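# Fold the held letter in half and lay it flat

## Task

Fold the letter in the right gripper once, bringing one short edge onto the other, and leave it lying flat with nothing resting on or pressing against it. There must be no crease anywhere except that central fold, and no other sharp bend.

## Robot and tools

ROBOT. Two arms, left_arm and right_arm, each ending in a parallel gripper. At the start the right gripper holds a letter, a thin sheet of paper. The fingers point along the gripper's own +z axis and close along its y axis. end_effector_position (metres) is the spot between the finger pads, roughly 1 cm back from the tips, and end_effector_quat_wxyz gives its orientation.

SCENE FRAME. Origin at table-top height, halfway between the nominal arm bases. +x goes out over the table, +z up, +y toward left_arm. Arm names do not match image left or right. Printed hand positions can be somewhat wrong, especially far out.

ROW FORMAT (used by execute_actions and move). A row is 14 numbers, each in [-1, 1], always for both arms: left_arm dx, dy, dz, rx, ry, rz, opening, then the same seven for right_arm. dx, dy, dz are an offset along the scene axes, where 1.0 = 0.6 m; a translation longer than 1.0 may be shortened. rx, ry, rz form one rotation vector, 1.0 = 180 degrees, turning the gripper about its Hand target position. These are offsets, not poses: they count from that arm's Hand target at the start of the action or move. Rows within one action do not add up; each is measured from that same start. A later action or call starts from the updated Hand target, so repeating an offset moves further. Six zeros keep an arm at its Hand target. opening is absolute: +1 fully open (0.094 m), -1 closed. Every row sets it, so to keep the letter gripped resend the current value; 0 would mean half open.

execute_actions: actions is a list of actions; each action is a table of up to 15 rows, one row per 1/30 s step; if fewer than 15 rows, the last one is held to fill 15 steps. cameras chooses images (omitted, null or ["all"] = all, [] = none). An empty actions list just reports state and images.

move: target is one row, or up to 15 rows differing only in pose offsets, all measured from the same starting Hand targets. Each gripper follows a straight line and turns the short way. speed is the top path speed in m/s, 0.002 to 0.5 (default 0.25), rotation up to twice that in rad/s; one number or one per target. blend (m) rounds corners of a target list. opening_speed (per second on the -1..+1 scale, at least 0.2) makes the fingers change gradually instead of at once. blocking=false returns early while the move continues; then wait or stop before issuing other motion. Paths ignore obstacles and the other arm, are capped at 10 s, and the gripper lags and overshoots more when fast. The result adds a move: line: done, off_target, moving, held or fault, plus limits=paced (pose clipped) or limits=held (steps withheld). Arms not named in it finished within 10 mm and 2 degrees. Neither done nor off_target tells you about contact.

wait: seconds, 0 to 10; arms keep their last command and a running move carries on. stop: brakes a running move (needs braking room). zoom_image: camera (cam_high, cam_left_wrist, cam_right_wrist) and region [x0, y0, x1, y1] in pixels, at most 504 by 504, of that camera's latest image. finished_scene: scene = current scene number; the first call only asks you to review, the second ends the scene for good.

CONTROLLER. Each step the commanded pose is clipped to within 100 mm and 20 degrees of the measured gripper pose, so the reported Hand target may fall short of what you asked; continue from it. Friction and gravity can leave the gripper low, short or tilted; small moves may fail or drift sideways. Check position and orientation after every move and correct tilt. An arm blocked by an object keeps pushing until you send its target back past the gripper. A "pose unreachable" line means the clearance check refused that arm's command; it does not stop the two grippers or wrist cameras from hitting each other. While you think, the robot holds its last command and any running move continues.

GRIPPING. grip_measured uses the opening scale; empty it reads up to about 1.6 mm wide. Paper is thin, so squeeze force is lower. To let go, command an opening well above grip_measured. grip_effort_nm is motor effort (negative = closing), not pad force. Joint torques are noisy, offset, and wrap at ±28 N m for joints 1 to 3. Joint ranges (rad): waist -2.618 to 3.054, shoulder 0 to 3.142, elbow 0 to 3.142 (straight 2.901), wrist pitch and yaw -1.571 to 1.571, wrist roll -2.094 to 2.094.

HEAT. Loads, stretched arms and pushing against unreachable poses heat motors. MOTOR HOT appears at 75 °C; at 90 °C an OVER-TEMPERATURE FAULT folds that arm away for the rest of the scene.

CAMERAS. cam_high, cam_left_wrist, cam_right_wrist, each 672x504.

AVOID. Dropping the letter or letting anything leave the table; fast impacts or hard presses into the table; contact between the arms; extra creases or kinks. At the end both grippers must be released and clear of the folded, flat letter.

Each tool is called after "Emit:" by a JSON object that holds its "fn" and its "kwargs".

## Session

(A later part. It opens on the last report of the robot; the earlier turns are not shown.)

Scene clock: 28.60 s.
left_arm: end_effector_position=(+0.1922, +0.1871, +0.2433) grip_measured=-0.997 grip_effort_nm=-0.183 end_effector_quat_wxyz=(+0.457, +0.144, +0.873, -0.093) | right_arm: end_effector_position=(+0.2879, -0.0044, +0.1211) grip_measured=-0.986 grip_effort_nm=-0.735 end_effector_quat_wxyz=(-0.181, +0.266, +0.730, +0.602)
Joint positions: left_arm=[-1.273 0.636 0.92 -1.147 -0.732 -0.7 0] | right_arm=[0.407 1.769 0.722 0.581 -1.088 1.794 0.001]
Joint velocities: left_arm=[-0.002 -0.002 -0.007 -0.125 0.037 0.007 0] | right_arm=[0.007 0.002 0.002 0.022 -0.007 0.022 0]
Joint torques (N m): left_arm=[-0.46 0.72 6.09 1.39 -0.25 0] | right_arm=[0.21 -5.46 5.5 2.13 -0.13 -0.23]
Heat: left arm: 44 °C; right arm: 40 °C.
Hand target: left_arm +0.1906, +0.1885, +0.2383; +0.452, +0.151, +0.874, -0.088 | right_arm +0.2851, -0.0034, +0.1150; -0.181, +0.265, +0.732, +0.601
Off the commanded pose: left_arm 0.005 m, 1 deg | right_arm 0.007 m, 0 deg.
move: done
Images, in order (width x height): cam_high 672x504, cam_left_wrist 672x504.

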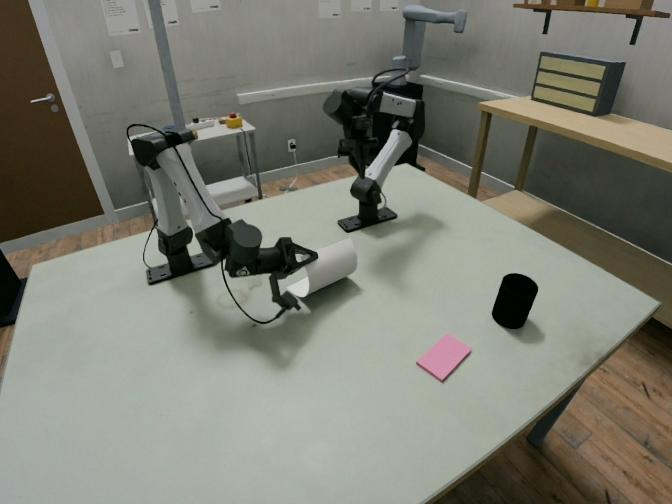

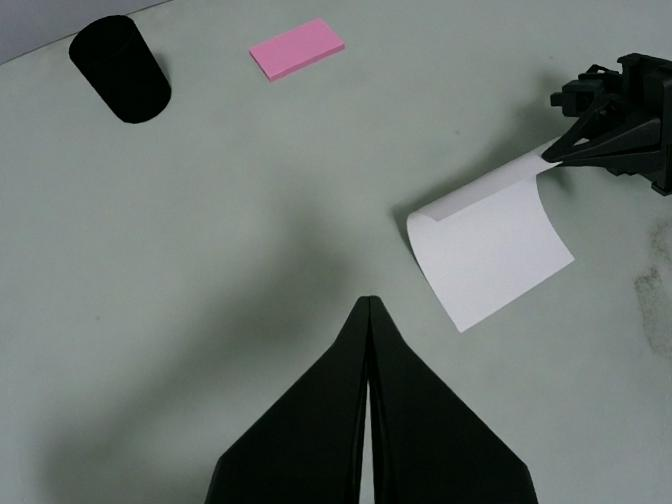

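Emit:
{"fn": "move", "kwargs": {"target": [0,0,0,0,0,0,-1,-0.067,-0.0143,-0.073,0.023,-0.111,-0.0097,-1], "speed": 0.08, "cameras": ["cam_high","cam_left_wrist"]}}

Emit:
{"fn": "zoom_image", "kwargs": {"camera": "cam_high", "region": [260, 180, 380, 324]}}

Scene clock: 32.03 s.
left_arm: end_effector_position=(+0.1922, +0.1871, +0.2433) grip_measured=-0.997 grip_effort_nm=-0.178 end_effector_quat_wxyz=(+0.457, +0.144, +0.873, -0.093) | right_arm: end_effector_position=(+0.2478, -0.0130, +0.0742) grip_measured=-0.986 grip_effort_nm=-0.740 end_effector_quat_wxyz=(-0.052, +0.161, +0.726, +0.666)
Joint positions: left_arm=[-1.273 0.636 0.92 -1.147 -0.732 -0.7 0] | right_arm=[0.45 2.004 0.414 1.393 -0.998 1.701 0.001]
Joint velocities: left_arm=[0.012 -0.002 -0.002 0.037 0.022 -0.022 0] | right_arm=[0.002 -0.007 -0.012 0.037 -0.051 0.066 -0.001]
Joint torques (N m): left_arm=[-0.43 0.72 6.09 1.4 -0.25 0] | right_arm=[0.02 -5.12 2.55 2.32 -0.02 -0.14]
Heat: left arm: 44 °C; right arm: 40 °C.
Hand target: left_arm +0.1906, +0.1885, +0.2383; +0.452, +0.151, +0.874, -0.088 | right_arm +0.2447, -0.0125, +0.0715; -0.052, +0.160, +0.726, +0.666
Off the commanded pose: left_arm 0.005 m, 1 deg | right_arm 0.004 m, 0 deg.
move: done
Images, in order (width x height): cam_high 672x504, cam_left_wrist 672x504.

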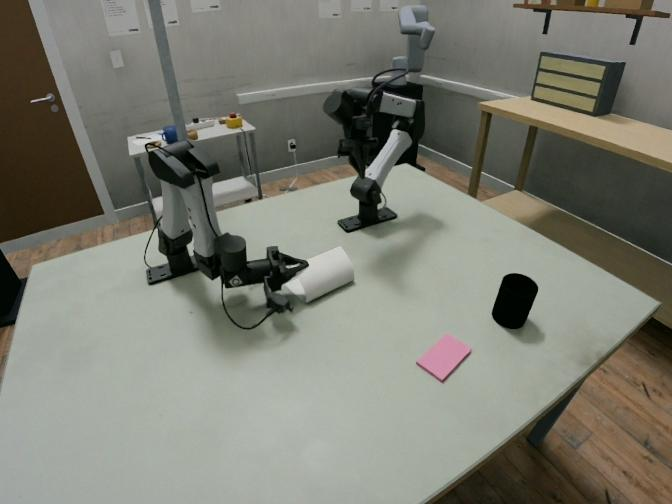

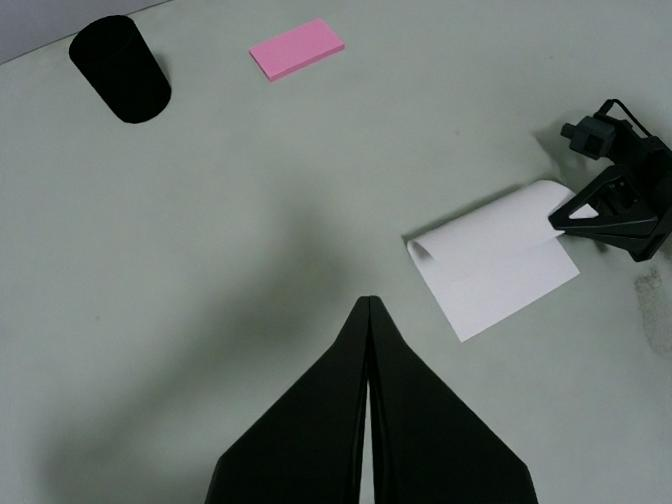

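Scaled by 3.500.

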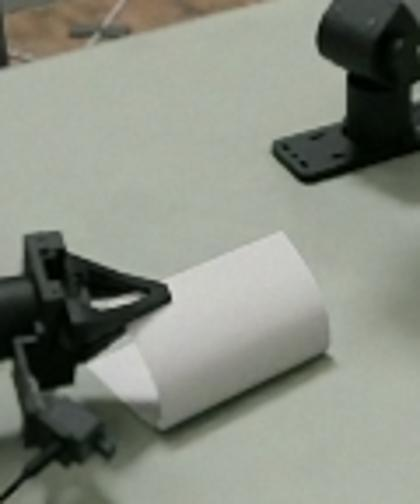

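Emit:
{"fn": "move", "kwargs": {"target": [0,0,0,0,0,0,-1,-0.038,-0.004,-0.0475,0.0112,-0.0896,-0.0346,-1], "speed": 0.08, "cameras": ["cam_high","cam_left_wrist"]}}

Emit:
{"fn": "zoom_image", "kwargs": {"camera": "cam_left_wrist", "region": [380, 140, 672, 380]}}

Scene clock: 35.17 s.
left_arm: end_effector_position=(+0.1922, +0.1871, +0.2433) grip_measured=-0.997 grip_effort_nm=-0.183 end_effector_quat_wxyz=(+0.457, +0.144, +0.873, -0.093) | right_arm: end_effector_position=(+0.2252, -0.0151, +0.0452) grip_measured=-0.986 grip_effort_nm=-0.735 end_effector_quat_wxyz=(+0.058, +0.098, +0.754, +0.647)
Joint positions: left_arm=[-1.273 0.636 0.92 -1.147 -0.732 -0.7 0] | right_arm=[0.52 2.097 0.297 1.563 -0.844 1.431 0.001]
Joint velocities: left_arm=[-0.017 0.012 -0.007 -0.007 0.022 0.007 0.001] | right_arm=[-0.012 -0.012 -0.012 -0.022 -0.037 0.095 0.001]
Joint torques (N m): left_arm=[-0.43 0.7 6.09 1.41 -0.24 -0.01] | right_arm=[0.08 -4.81 1.52 2.33 -0.01 -0.22]
Heat: left arm: 44 °C; right arm: 40 °C.
Hand target: left_arm +0.1906, +0.1885, +0.2383; +0.452, +0.151, +0.874, -0.088 | right_arm +0.2223, -0.0150, +0.0432; +0.084, +0.104, +0.705, +0.697
Off the commanded pose: left_arm 0.005 m, 1 deg | right_arm 0.004 m, 9 deg.
joint sent to its limit (right arm) — joint 4 (wrist pitch), upper limit. The joint targets are off in orientation, not in position.
move: off_target (right_arm)
Images, in order (width x height): cam_high 672x504, cam_left_wrist 672x504.

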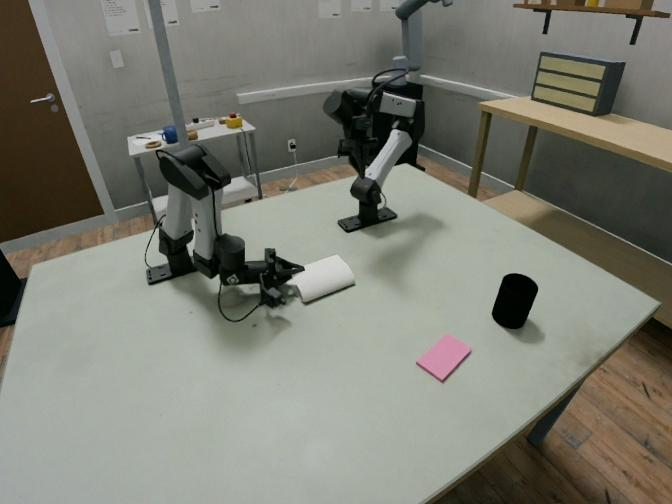

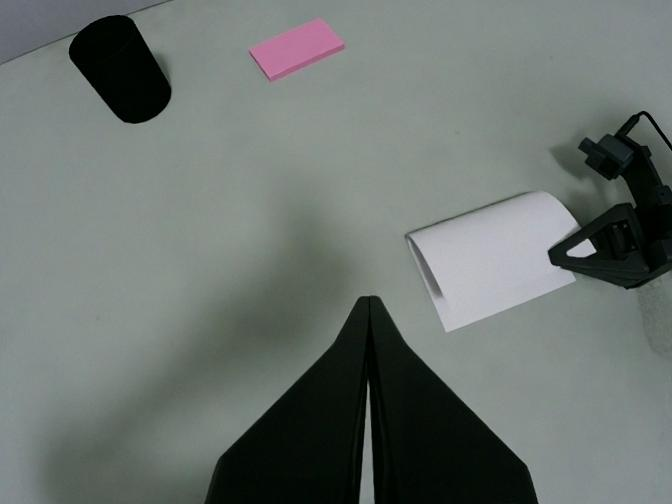

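Scaled by 1.726 from the camera's 672x504 image, which has a finer 960x720 frame.

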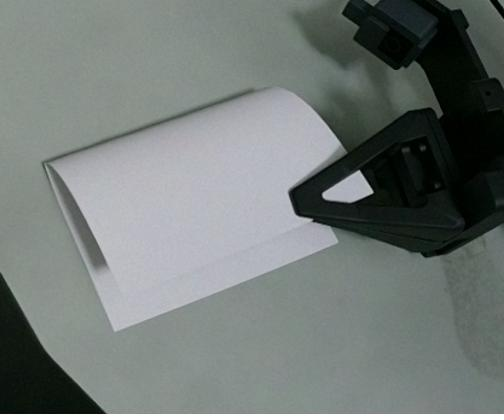

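Emit:
{"fn": "zoom_image", "kwargs": {"camera": "cam_left_wrist", "region": [400, 200, 600, 350]}}

Scaled by 2.520 from the camera's 672x504 image, which has a finer 960x720 frame.

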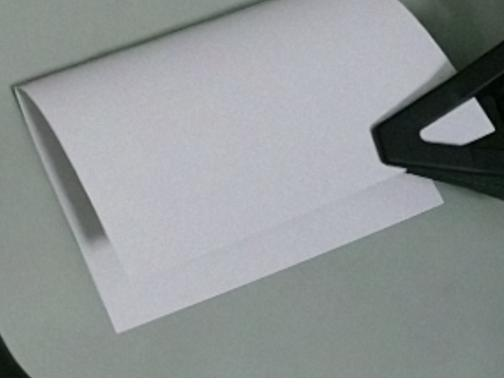

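Emit:
{"fn": "move", "kwargs": {"target": [0,0,0,0,0,0,-1,-0.022,0.0067,-0.024,-0.043,0.015,0.015,-1], "speed": 0.06, "cameras": ["cam_high","cam_left_wrist"]}}

Emit:
{"fn": "zoom_image", "kwargs": {"camera": "cam_left_wrist", "region": [390, 180, 610, 350]}}

Scene clock: 36.90 s.
left_arm: end_effector_position=(+0.1922, +0.1871, +0.2433) grip_measured=-0.997 grip_effort_nm=-0.178 end_effector_quat_wxyz=(+0.457, +0.144, +0.873, -0.093) | right_arm: end_effector_position=(+0.2142, -0.0101, +0.0369) grip_measured=-0.986 grip_effort_nm=-0.730 end_effector_quat_wxyz=(+0.059, +0.088, +0.762, +0.639)
Joint positions: left_arm=[-1.273 0.636 0.92 -1.147 -0.732 -0.7 0] | right_arm=[0.559 2.125 0.281 1.585 -0.814 1.404 0.001]
Joint velocities: left_arm=[-0.002 -0.027 -0.002 0.007 -0.007 -0.007 0] | right_arm=[-0.007 0.012 -0.007 -0.022 0.007 -0.007 0]
Joint torques (N m): left_arm=[-0.44 0.7 6.08 1.41 -0.25 -0.01] | right_arm=[0.34 -4.34 0.94 2.11 -0.08 -0.2]
Heat: left arm: 44 °C; right arm: 40 °C.
Hand target: left_arm +0.1906, +0.1885, +0.2383; +0.452, +0.151, +0.874, -0.088 | right_arm +0.2092, -0.0111, +0.0287; +0.058, +0.098, +0.754, +0.647
Off the commanded pose: left_arm 0.005 m, 1 deg | right_arm 0.010 m, 2 deg.
joint read past its limit (right arm) — joint 4 (wrist pitch), upper limit.
joint sent to its limit (right arm) — joint 4 (wrist pitch), upper limit. The joint targets are off in orientation, not in position.
move: done
Images, in order (width x height): cam_high 672x504, cam_left_wrist 672x504.

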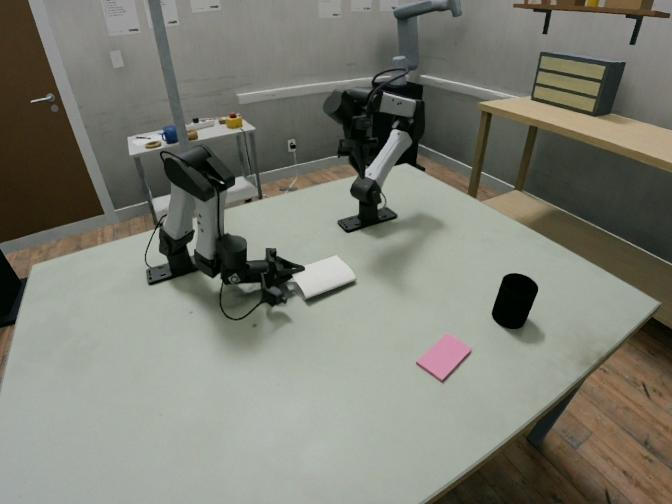

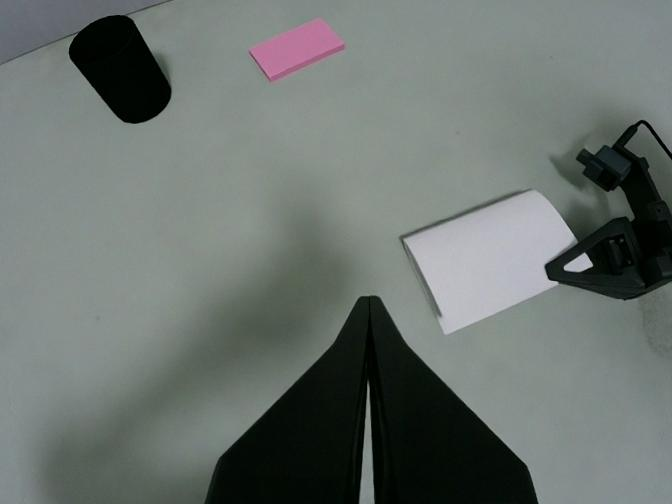

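Scaled by 2.291 from the camera's 672x504 image, which has a finer 960x720 frame.

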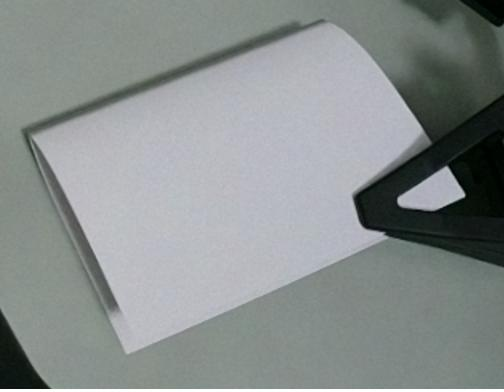

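Emit:
{"fn": "zoom_image", "kwargs": {"camera": "cam_left_wrist", "region": [420, 290, 480, 340]}}

Emit:
{"fn": "zoom_image", "kwargs": {"camera": "cam_left_wrist", "region": [530, 250, 590, 300]}}

Scaled by 8.400 from the camera's 672x504 image, which has a finer 960x720 frame.

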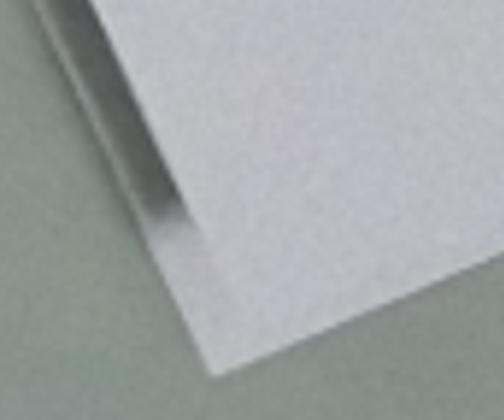

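Scaled by 8.400 from the camera's 672x504 image, which has a finer 960x720 frame.

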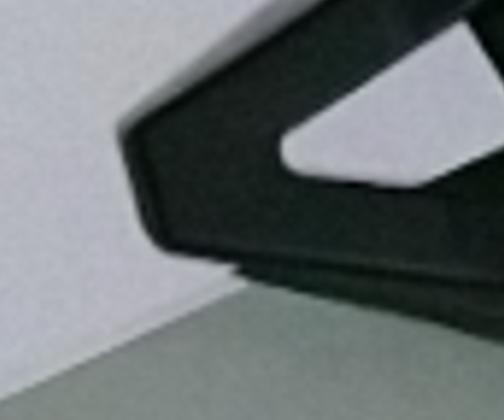

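Emit:
{"fn": "move", "kwargs": {"target": [0,0,0,0,0,0,-1,-0.0075,0,-0.011,0,0,0,-1], "speed": 0.06, "cameras": ["cam_left_wrist"]}}

Emit:
{"fn": "zoom_image", "kwargs": {"camera": "cam_left_wrist", "region": [390, 180, 610, 350]}}

Emit:
{"fn": "zoom_image", "kwargs": {"camera": "cam_left_wrist", "region": [420, 290, 480, 340]}}

Emit:
{"fn": "zoom_image", "kwargs": {"camera": "cam_left_wrist", "region": [530, 250, 590, 300]}}

Scene clock: 38.23 s.
left_arm: end_effector_position=(+0.1922, +0.1871, +0.2433) grip_measured=-0.997 grip_effort_nm=-0.178 end_effector_quat_wxyz=(+0.457, +0.144, +0.873, -0.093) | right_arm: end_effector_position=(+0.2135, -0.0095, +0.0362) grip_measured=-0.986 grip_effort_nm=-0.730 end_effector_quat_wxyz=(+0.063, +0.082, +0.763, +0.638)
Joint positions: left_arm=[-1.273 0.636 0.92 -1.147 -0.732 -0.7 0] | right_arm=[0.562 2.126 0.281 1.585 -0.812 1.388 0.001]
Joint velocities: left_arm=[0.022 -0.002 -0.002 -0.051 0.022 -0.022 -0.001] | right_arm=[-0.007 -0.007 0.002 0.007 -0.007 0.051 0.001]
Joint torques (N m): left_arm=[-0.42 0.73 6.12 1.4 -0.24 -0.01] | right_arm=[0.69 -3.21 0.27 2.13 0.03 -0.15]
Heat: left arm: 44 °C; right arm: 40 °C.
Hand target: left_arm +0.1906, +0.1885, +0.2383; +0.452, +0.151, +0.874, -0.088 | right_arm +0.2049, -0.0111, +0.0221; +0.058, +0.098, +0.754, +0.647
Off the commanded pose: left_arm 0.005 m, 1 deg | right_arm 0.017 m, 2 deg.
joint read past its limit (right arm) — joint 4 (wrist pitch), upper limit.
joint sent to its limit (right arm) — joint 4 (wrist pitch), upper limit. The joint targets are off in orientation, not in position.
move: off_target (right_arm)
Images, in order (width x height): cam_left_wrist 672x504.

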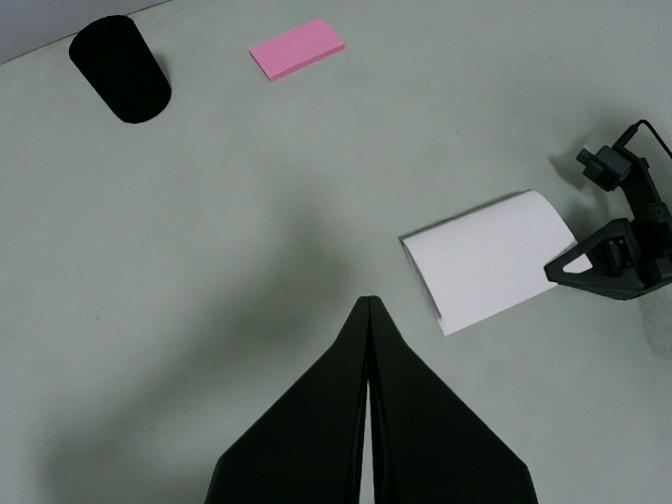

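Scaled by 2.291 from the camera's 672x504 image, which has a finer 960x720 frame.

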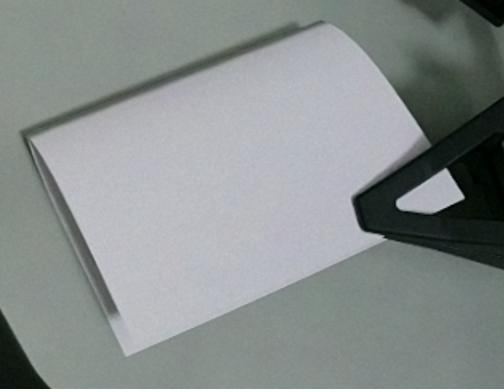

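Scaled by 8.400 from the camera's 672x504 image, which has a finer 960x720 frame.

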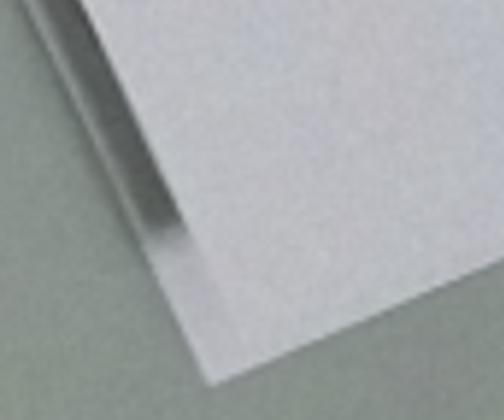

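Scaled by 8.400 from the camera's 672x504 image, which has a finer 960x720 frame.

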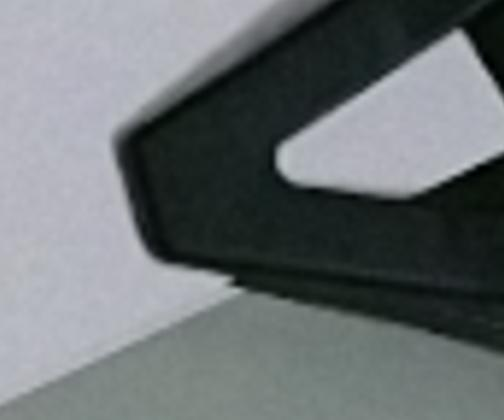

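Emit:
{"fn": "move", "kwargs": {"target": [0.181,-0.1475,-0.297,0.15,0.266,-0.0957,-1,0,0,0,0,0,0,-1], "speed": 0.15}}

Emit:
{"fn": "zoom_image", "kwargs": {"camera": "cam_high", "region": [260, 200, 380, 320]}}

Scene clock: 43.13 s.
left_arm: end_effector_position=(+0.2925, +0.1029, +0.0617) grip_measured=-0.997 grip_effort_nm=-0.183 end_effector_quat_wxyz=(+0.004, +0.328, +0.945, -0.002) | right_arm: end_effector_position=(+0.2135, -0.0095, +0.0362) grip_measured=-0.986 grip_effort_nm=-0.730 end_effector_quat_wxyz=(+0.063, +0.082, +0.763, +0.638)
Joint positions: left_arm=[-0.65 1.797 1.303 -1.068 0.001 -0.017 0] | right_arm=[0.562 2.126 0.281 1.585 -0.812 1.388 0.001]
Joint velocities: left_arm=[-0.017 -0.002 -0.017 -0.037 0.051 -0.037 0] | right_arm=[0.002 0.007 0.007 0.066 0.037 -0.037 0.001]
Joint torques (N m): left_arm=[0.25 -6.5 9.1 0.18 0.04 0.04] | right_arm=[0.68 -3.3 0.39 2.12 0.04 -0.2]
Heat: left arm: 44 °C; right arm: 40 °C.
Hand target: left_arm +0.2966, +0.1010, +0.0618; +0.000, +0.328, +0.945, -0.004 | right_arm +0.2049, -0.0111, +0.0221; +0.058, +0.098, +0.754, +0.647
Off the commanded pose: left_arm 0.007 m, 1 deg | right_arm 0.017 m, 2 deg.
joint read past its limit (right arm) — joint 4 (wrist pitch), upper limit.
joint sent to its limit (right arm) — joint 4 (wrist pitch), upper limit. The joint targets are off in orientation, not in position.
move: off_target (right_arm)

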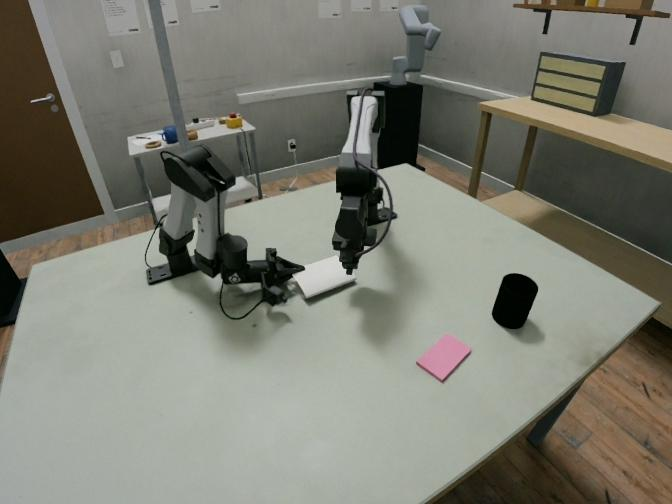

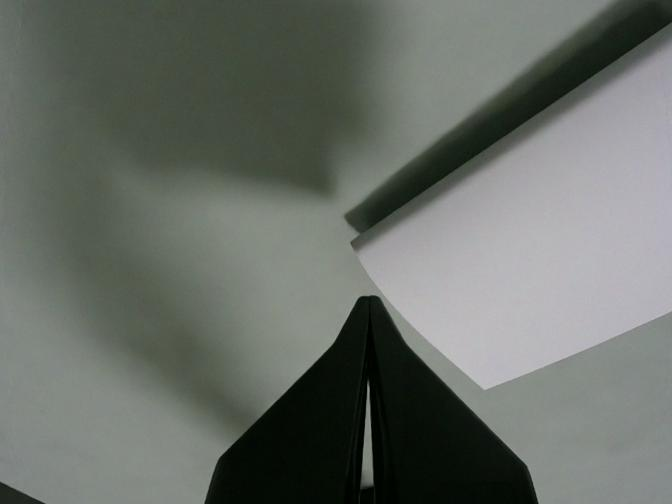

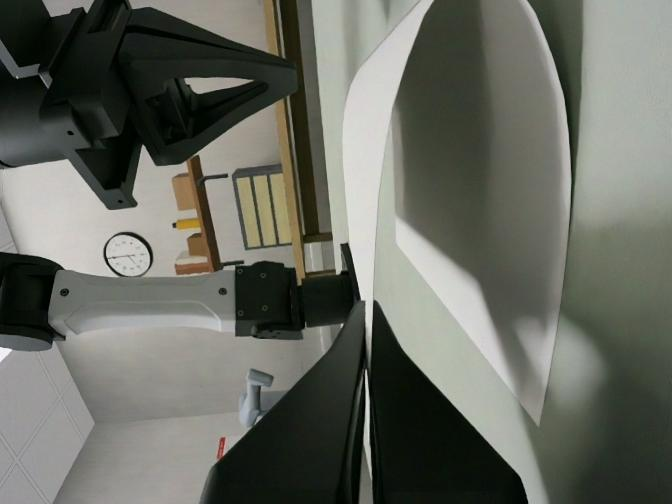

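Scaled by 4.200.

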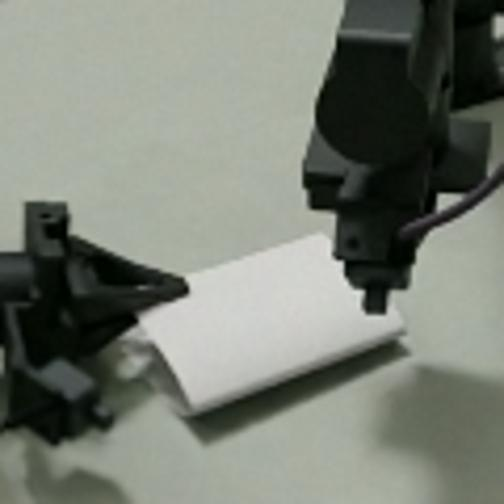

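Emit:
{"fn": "move", "kwargs": {"target": [[0,0,-0.1113,0,0,0,-1,0,0,0,0,0,0,-1],[0,0,-0.045,0,0,0,-1,0,0,0,0,0,0,-1],[0,-0.0217,-0.045,0,0,0,-1,0,0,0,0,0,0,-1],[0,-0.0217,-0.1113,0,0,0,-1,0,0,0,0,0,0,-1],[0,-0.0217,-0.045,0,0,0,-1,0,0,0,0,0,0,-1]], "speed": 0.08}}

Emit:
{"fn": "zoom_image", "kwargs": {"camera": "cam_high", "region": [270, 230, 370, 310]}}

Scene clock: 46.93 s.
left_arm: end_effector_position=(+0.2926, +0.0943, +0.0234) grip_measured=-0.997 grip_effort_nm=-0.178 end_effector_quat_wxyz=(-0.013, +0.329, +0.944, +0.004) | right_arm: end_effector_position=(+0.2135, -0.0095, +0.0362) grip_measured=-0.986 grip_effort_nm=-0.735 end_effector_quat_wxyz=(+0.063, +0.082, +0.763, +0.638)
Joint positions: left_arm=[-0.669 1.896 1.271 -0.975 0.002 -0.032 0] | right_arm=[0.562 2.126 0.281 1.585 -0.812 1.388 0.001]
Joint velocities: left_arm=[0.017 -0.022 0.002 0.022 -0.007 -0.007 0] | right_arm=[-0.007 -0.002 0.007 0.007 -0.007 -0.037 0]
Joint torques (N m): left_arm=[-0.58 -10.4 8.57 0.1 0.02 -0.14] | right_arm=[0.68 -3.34 0.25 2.14 0.03 -0.17]
Heat: left arm: 44 °C; right arm: 40 °C.
Hand target: left_arm +0.2966, +0.0880, +0.0351; +0.001, +0.328, +0.945, -0.004 | right_arm +0.2049, -0.0111, +0.0221; +0.058, +0.098, +0.754, +0.647
Off the commanded pose: left_arm 0.014 m, 2 deg | right_arm 0.017 m, 2 deg.
joint read past its limit (right arm) — joint 4 (wrist pitch), upper limit.
joint sent to its limit (right arm) — joint 4 (wrist pitch), upper limit. The joint targets are off in orientation, not in position.
move: off_target (left_arm, right_arm)

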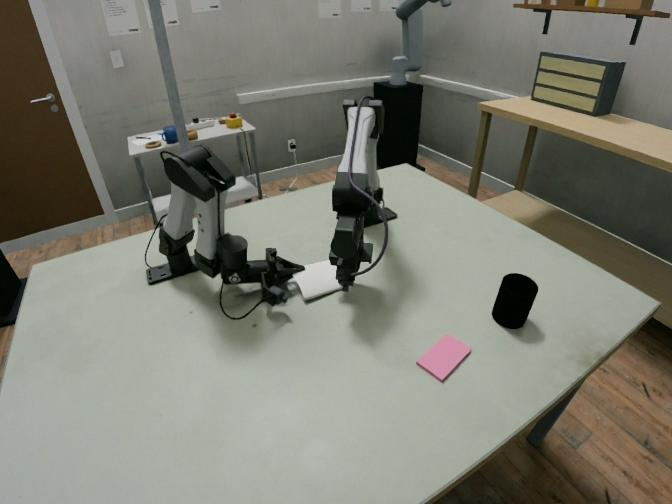

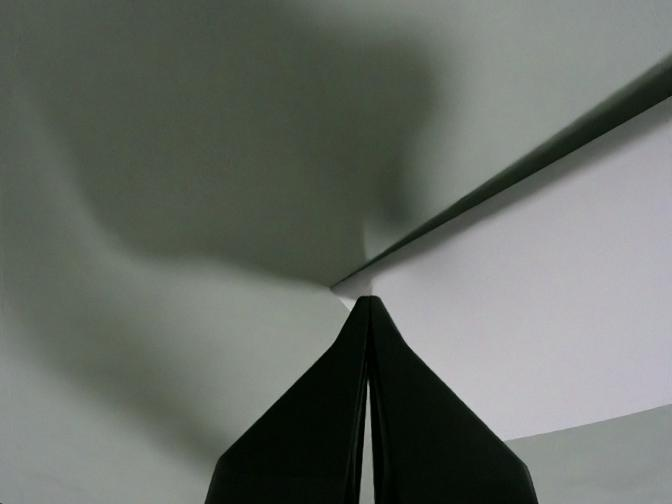

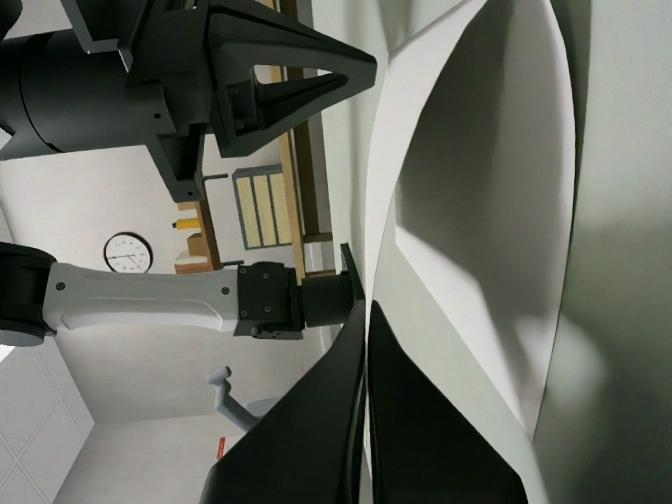

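Scaled by 5.040.

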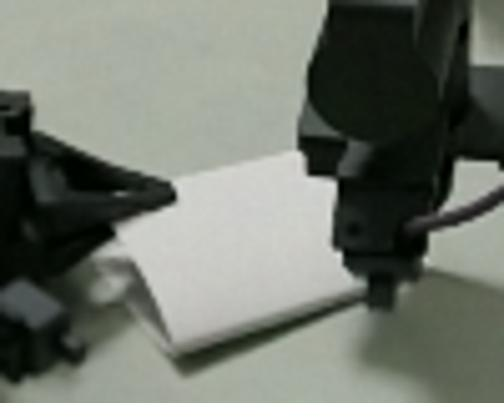

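Emit:
{"fn": "move", "kwargs": {"target": [[0,0,0.0215,0,0,0,-1,0,0,0,0,0,0,-1],[0.0067,-0.02,0.0215,0,0,0,-1,0,0,0,0,0,0,-1],[0.0067,-0.02,-0.0668,0,0,0,-1,0,0,0,0,0,0,-1],[0.0067,-0.02,0.0215,0,0,0,-1,0,0,0,0,0,0,-1],[0.0067,-0.0417,0.0215,0,0,0,-1,0,0,0,0,0,0,-1],[0.0067,-0.0417,-0.0668,0,0,0,-1,0,0,0,0,0,0,-1],[0.0067,-0.0417,0.0215,0,0,0,-1,0,0,0,0,0,0,-1]], "speed": 0.08, "cameras": ["cam_high","cam_left_wrist"]}}

Emit:
{"fn": "zoom_image", "kwargs": {"camera": "cam_high", "region": [270, 230, 370, 310]}}

Scene clock: 51.40 s.
left_arm: end_effector_position=(+0.2967, +0.0693, +0.0323) grip_measured=-0.997 grip_effort_nm=-0.173 end_effector_quat_wxyz=(-0.018, +0.330, +0.944, +0.006) | right_arm: end_effector_position=(+0.2135, -0.0095, +0.0362) grip_measured=-0.986 grip_effort_nm=-0.725 end_effector_quat_wxyz=(+0.063, +0.082, +0.763, +0.638)
Joint positions: left_arm=[-0.716 1.963 1.403 -1.049 0.004 -0.077 0] | right_arm=[0.562 2.126 0.281 1.585 -0.812 1.388 0.001]
Joint velocities: left_arm=[0.007 0.017 0.012 -0.007 0.022 -0.022 0] | right_arm=[-0.012 -0.012 -0.007 0.066 0.007 -0.022 -0.001]
Joint torques (N m): left_arm=[-0.47 -11.93 8.76 0.05 0.01 -0.14] | right_arm=[0.59 -3.22 0.27 2.13 0.03 -0.19]
Heat: left arm: 45 °C; right arm: 39 °C.
Hand target: left_arm +0.3010, +0.0629, +0.0482; +0.001, +0.328, +0.945, -0.004 | right_arm +0.2049, -0.0111, +0.0221; +0.058, +0.098, +0.754, +0.647
Off the commanded pose: left_arm 0.017 m, 2 deg | right_arm 0.017 m, 2 deg.
joint read past its limit (right arm) — joint 4 (wrist pitch), upper limit.
joint sent to its limit (right arm) — joint 4 (wrist pitch), upper limit. The joint targets are off in orientation, not in position.
move: off_target (left_arm, right_arm)
Images, in order (width x height): cam_high 672x504, cam_left_wrist 672x504.

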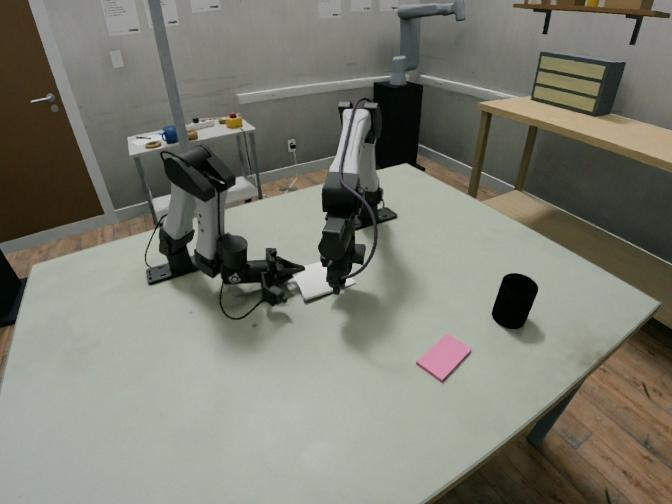

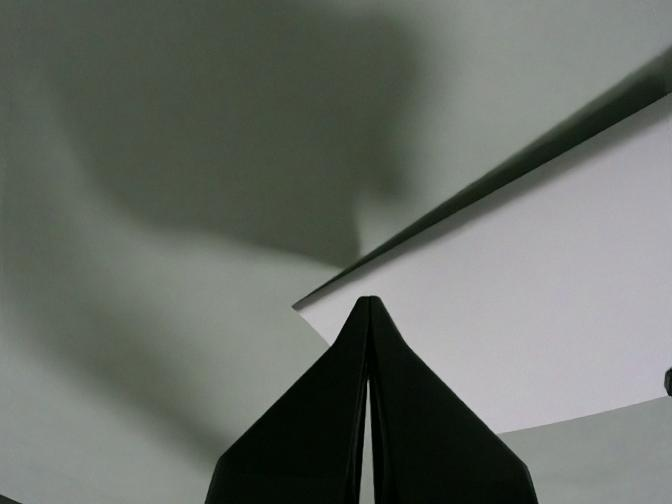

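Scaled by 5.040.

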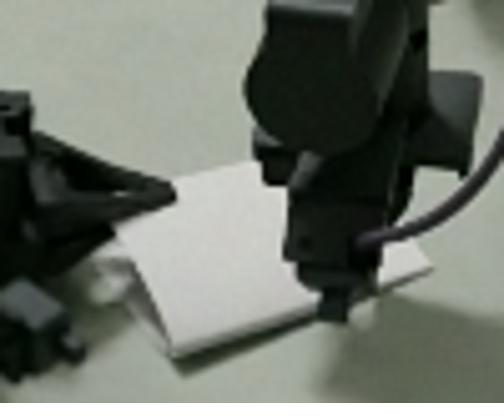

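Emit:
{"fn": "move", "kwargs": {"target": [0,0.03,0.22,0,0,0,-1,0,0,0,0,0,0,-1], "speed": 0.15, "cameras": ["cam_high","cam_left_wrist"]}}

Emit:
{"fn": "zoom_image", "kwargs": {"camera": "cam_left_wrist", "region": [340, 200, 660, 440]}}

Scene clock: 53.20 s.
left_arm: end_effector_position=(+0.3015, +0.0789, +0.1651) grip_measured=-0.997 grip_effort_nm=-0.178 end_effector_quat_wxyz=(-0.013, +0.328, +0.945, +0.003) | right_arm: end_effector_position=(+0.2135, -0.0095, +0.0362) grip_measured=-0.986 grip_effort_nm=-0.735 end_effector_quat_wxyz=(+0.063, +0.082, +0.763, +0.638)
Joint positions: left_arm=[-0.686 1.907 1.859 -1.55 0.004 -0.052 0] | right_arm=[0.562 2.126 0.281 1.585 -0.812 1.388 0.001]
Joint velocities: left_arm=[-0.012 -0.017 -0.007 -0.022 -0.022 -0.007 0] | right_arm=[0.012 0.002 -0.002 -0.022 0.007 0.007 0.001]
Joint torques (N m): left_arm=[0.24 -11.66 8.36 0.06 0 0.02] | right_arm=[0.8 -3.19 0.25 2.14 0.01 -0.16]
Heat: left arm: 45 °C; right arm: 39 °C.
Hand target: left_arm +0.3022, +0.0805, +0.1800; +0.001, +0.328, +0.945, -0.004 | right_arm +0.2049, -0.0111, +0.0221; +0.058, +0.098, +0.754, +0.647
Off the commanded pose: left_arm 0.015 m, 2 deg | right_arm 0.017 m, 2 deg.
joint read past its limit (right arm) — joint 4 (wrist pitch), upper limit.
joint sent to its limit (left arm) — joint 4 (wrist pitch), lower limit. The joint targets still meet the commanded pose.
joint sent to its limit (right arm) — joint 4 (wrist pitch), upper limit. The joint targets are off in orientation, not in position.
move: off_target (left_arm, right_arm)
Images, in order (width x height): cam_high 672x504, cam_left_wrist 672x504.

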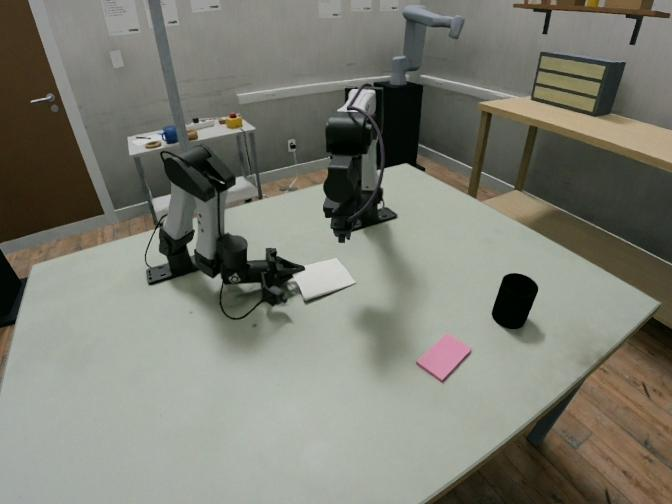

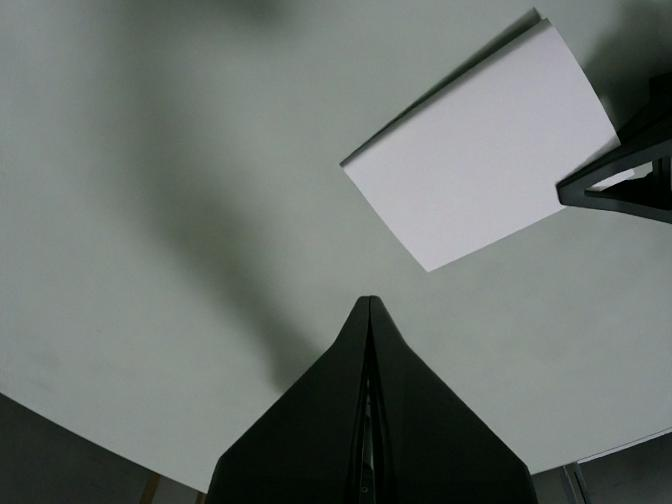

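Scaled by 1.575 from the camera's 672x504 image, which has a finer 960x720 frame.

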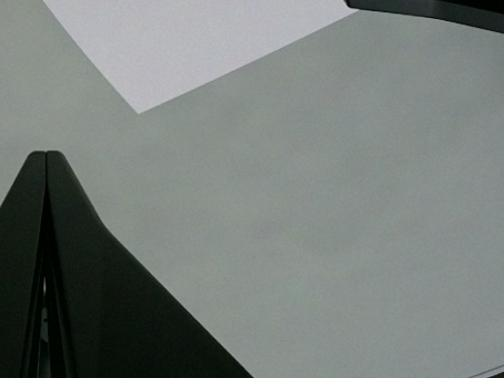

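Emit:
{"fn": "execute_actions", "kwargs": {"actions": [], "cameras": ["cam_right_wrist"]}}

Emit:
{"fn": "zoom_image", "kwargs": {"camera": "cam_right_wrist", "region": [360, 200, 600, 500]}}

Scene clock: 53.83 s.
left_arm: end_effector_position=(+0.3014, +0.0790, +0.1651) grip_measured=-0.997 grip_effort_nm=-0.168 end_effector_quat_wxyz=(-0.014, +0.328, +0.945, +0.003) | right_arm: end_effector_position=(+0.2135, -0.0095, +0.0362) grip_measured=-0.986 grip_effort_nm=-0.730 end_effector_quat_wxyz=(+0.063, +0.082, +0.763, +0.638)
Joint positions: left_arm=[-0.686 1.907 1.859 -1.551 0.004 -0.052 0] | right_arm=[0.562 2.126 0.281 1.585 -0.812 1.388 0.001]
Joint velocities: left_arm=[0.012 -0.012 -0.012 -0.051 -0.081 0.037 -0.002] | right_arm=[-0.007 -0.017 0.007 -0.051 0.066 -0.081 -0.001]
Joint torques (N m): left_arm=[0.23 -11.66 8.38 0.08 -0.02 0.02] | right_arm=[0.75 -3.06 0.24 2.1 0.03 -0.16]
Heat: left arm: 45 °C; right arm: 39 °C.
Hand target: left_arm +0.3021, +0.0806, +0.1800; +0.001, +0.328, +0.945, -0.004 | right_arm +0.2049, -0.0111, +0.0221; +0.058, +0.098, +0.754, +0.647
Tool commands: left_gripper/opening=-1.0 right_gripper/opening=-1.0
Off the commanded pose: left_arm 0.015 m, 2 deg | right_arm 0.017 m, 2 deg.
joint read past its limit (right arm) — joint 4 (wrist pitch), upper limit.
Images, in order (width x height): cam_right_wrist 672x504.

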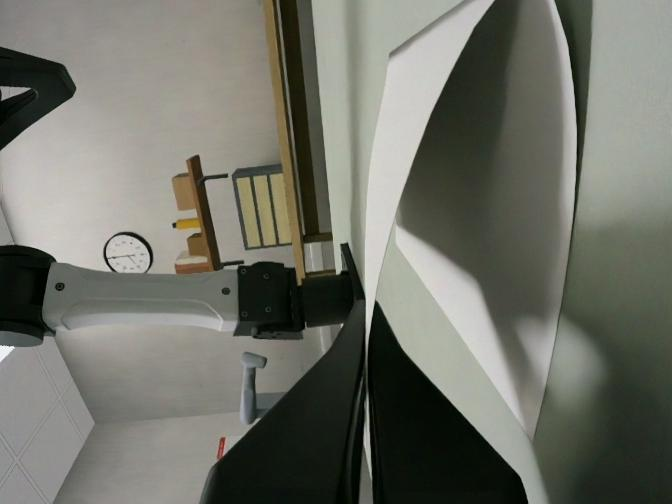

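Scaled by 1.680 from the camera's 672x504 image, which has a finer 960x720 frame.

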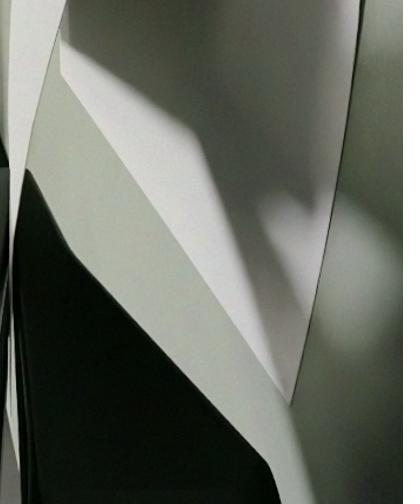

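Emit:
{"fn": "move", "kwargs": {"target": [-0.186,0.18,0.097,-0.15,-0.266,0.0957,-1,0,0,0,0,0,0,-1], "speed": 0.3, "cameras": ["cam_left_wrist"]}}

Emit:
{"fn": "zoom_image", "kwargs": {"camera": "cam_left_wrist", "region": [390, 180, 610, 350]}}

Emit:
{"fn": "zoom_image", "kwargs": {"camera": "cam_left_wrist", "region": [420, 290, 480, 340]}}

Emit:
{"fn": "zoom_image", "kwargs": {"camera": "cam_left_wrist", "region": [530, 250, 590, 300]}}

Scene clock: 57.03 s.
left_arm: end_effector_position=(+0.1920, +0.1876, +0.2426) grip_measured=-0.997 grip_effort_nm=-0.178 end_effector_quat_wxyz=(+0.457, +0.145, +0.872, -0.096) | right_arm: end_effector_position=(+0.2135, -0.0095, +0.0362) grip_measured=-0.986 grip_effort_nm=-0.730 end_effector_quat_wxyz=(+0.063, +0.082, +0.763, +0.638)
Joint positions: left_arm=[-1.268 0.624 0.913 -1.139 -0.724 -0.689 0] | right_arm=[0.562 2.126 0.281 1.585 -0.812 1.388 0.001]
Joint velocities: left_arm=[-0.007 -0.022 -0.017 -0.066 0.051 0.022 0] | right_arm=[0.002 0.002 -0.007 -0.022 0.022 -0.051 0]
Joint torques (N m): left_arm=[-0.77 2.14 6.12 1.43 -0.32 -0.15] | right_arm=[0.59 -3.45 0.29 2.16 0 -0.17]
Heat: left arm: 45 °C; right arm: 39 °C.
Hand target: left_arm +0.1916, +0.1875, +0.2364; +0.453, +0.150, +0.875, -0.085 | right_arm +0.2049, -0.0111, +0.0221; +0.058, +0.098, +0.754, +0.647
Off the commanded pose: left_arm 0.005 m, 2 deg | right_arm 0.017 m, 2 deg.
joint read past its limit (right arm) — joint 4 (wrist pitch), upper limit.
joint sent to its limit (right arm) — joint 4 (wrist pitch), upper limit. The joint targets are off in orientation, not in position.
move: off_target (right_arm)
Images, in order (width x height): cam_left_wrist 672x504.

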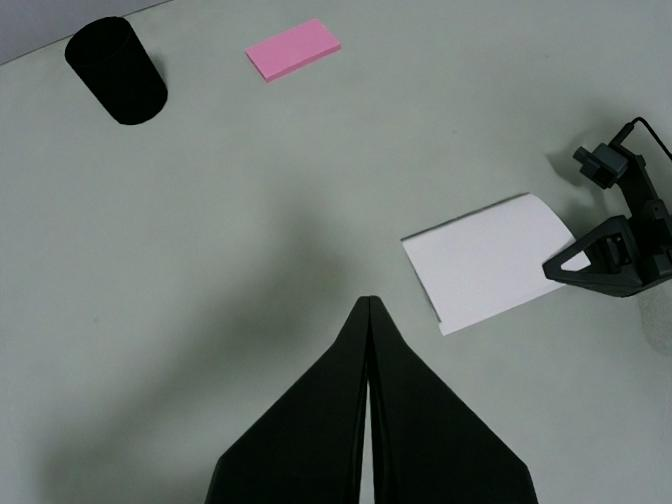

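Scaled by 2.291 from the camera's 672x504 image, which has a finer 960x720 frame.

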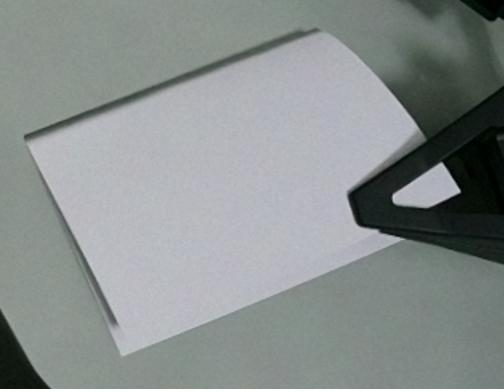

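Scaled by 8.400 from the camera's 672x504 image, which has a finer 960x720 frame.

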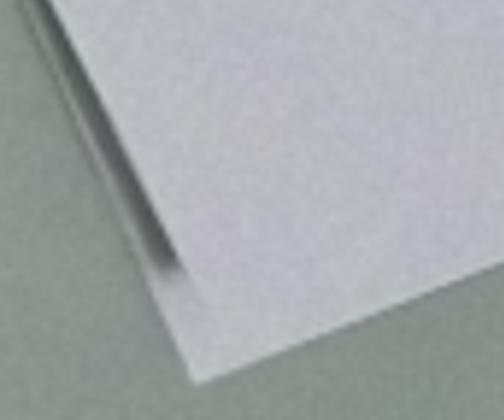

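Scaled by 8.400 from the camera's 672x504 image, which has a finer 960x720 frame.

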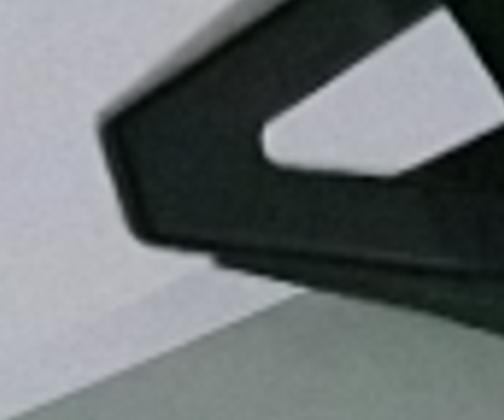

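Emit:
{"fn": "move", "kwargs": {"target": [[0,0,0,0,0,0,-1,-0.009,0,0.013,0,0,0,-1],[0,0,0,0,0,0,-1,-0.009,0,0,0,0,0,-1]], "speed": 0.03, "cameras": ["cam_left_wrist"]}}

Emit:
{"fn": "zoom_image", "kwargs": {"camera": "cam_left_wrist", "region": [390, 180, 610, 350]}}

Emit:
{"fn": "zoom_image", "kwargs": {"camera": "cam_left_wrist", "region": [420, 290, 480, 340]}}

Emit:
{"fn": "zoom_image", "kwargs": {"camera": "cam_left_wrist", "region": [530, 250, 590, 300]}}

Scene clock: 58.90 s.
left_arm: end_effector_position=(+0.1920, +0.1877, +0.2426) grip_measured=-0.997 grip_effort_nm=-0.173 end_effector_quat_wxyz=(+0.458, +0.145, +0.872, -0.096) | right_arm: end_effector_position=(+0.2088, -0.0095, +0.0351) grip_measured=-0.986 grip_effort_nm=-0.720 end_effector_quat_wxyz=(+0.064, +0.085, +0.766, +0.634)
Joint positions: left_arm=[-1.268 0.624 0.913 -1.14 -0.725 -0.69 0] | right_arm=[0.578 2.117 0.262 1.585 -0.79 1.386 0.001]
Joint velocities: left_arm=[-0.002 0.007 -0.002 -0.095 0.022 0.037 0.002] | right_arm=[-0.007 0.002 -0.007 -0.022 -0.081 -0.007 0]
Joint torques (N m): left_arm=[-0.81 2.13 6.13 1.42 -0.34 -0.15] | right_arm=[0.35 -3.18 0.36 2.14 -0.06 -0.13]
Heat: left arm: 45 °C; right arm: 39 °C.
Hand target: left_arm +0.1916, +0.1875, +0.2364; +0.453, +0.150, +0.875, -0.085 | right_arm +0.1996, -0.0112, +0.0220; +0.058, +0.098, +0.754, +0.647
Off the commanded pose: left_arm 0.006 m, 2 deg | right_arm 0.016 m, 3 deg.
joint read past its limit (right arm) — joint 4 (wrist pitch), upper limit.
joint sent to its limit (right arm) — joint 4 (wrist pitch), upper limit. The joint targets are off in orientation, not in position.
move: off_target (right_arm)
Images, in order (width x height): cam_left_wrist 672x504.

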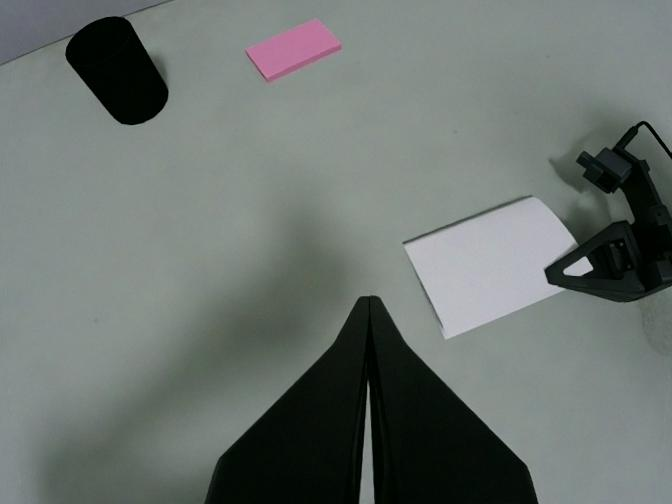

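Scaled by 2.291 from the camera's 672x504 image, which has a finer 960x720 frame.

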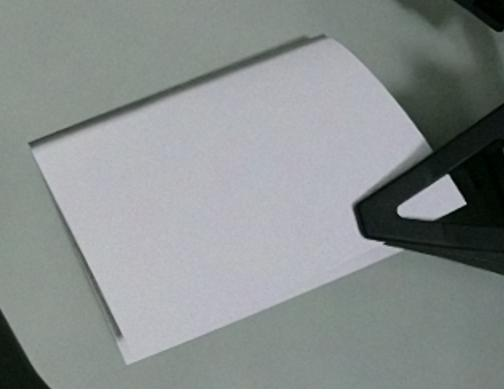

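Scaled by 8.400 from the camera's 672x504 image, which has a finer 960x720 frame.

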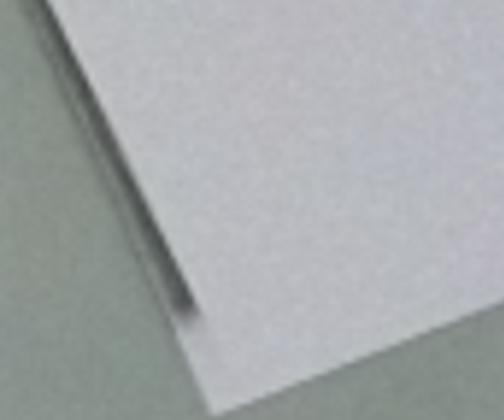

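Scaled by 8.400 from the camera's 672x504 image, which has a finer 960x720 frame.

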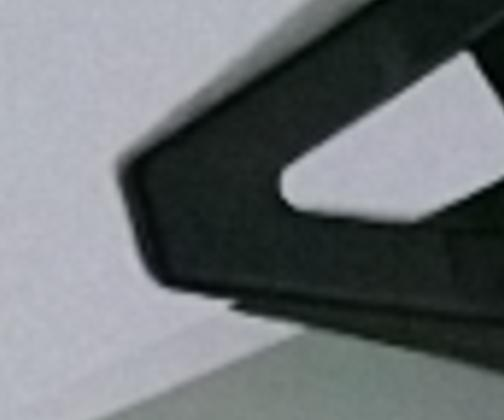

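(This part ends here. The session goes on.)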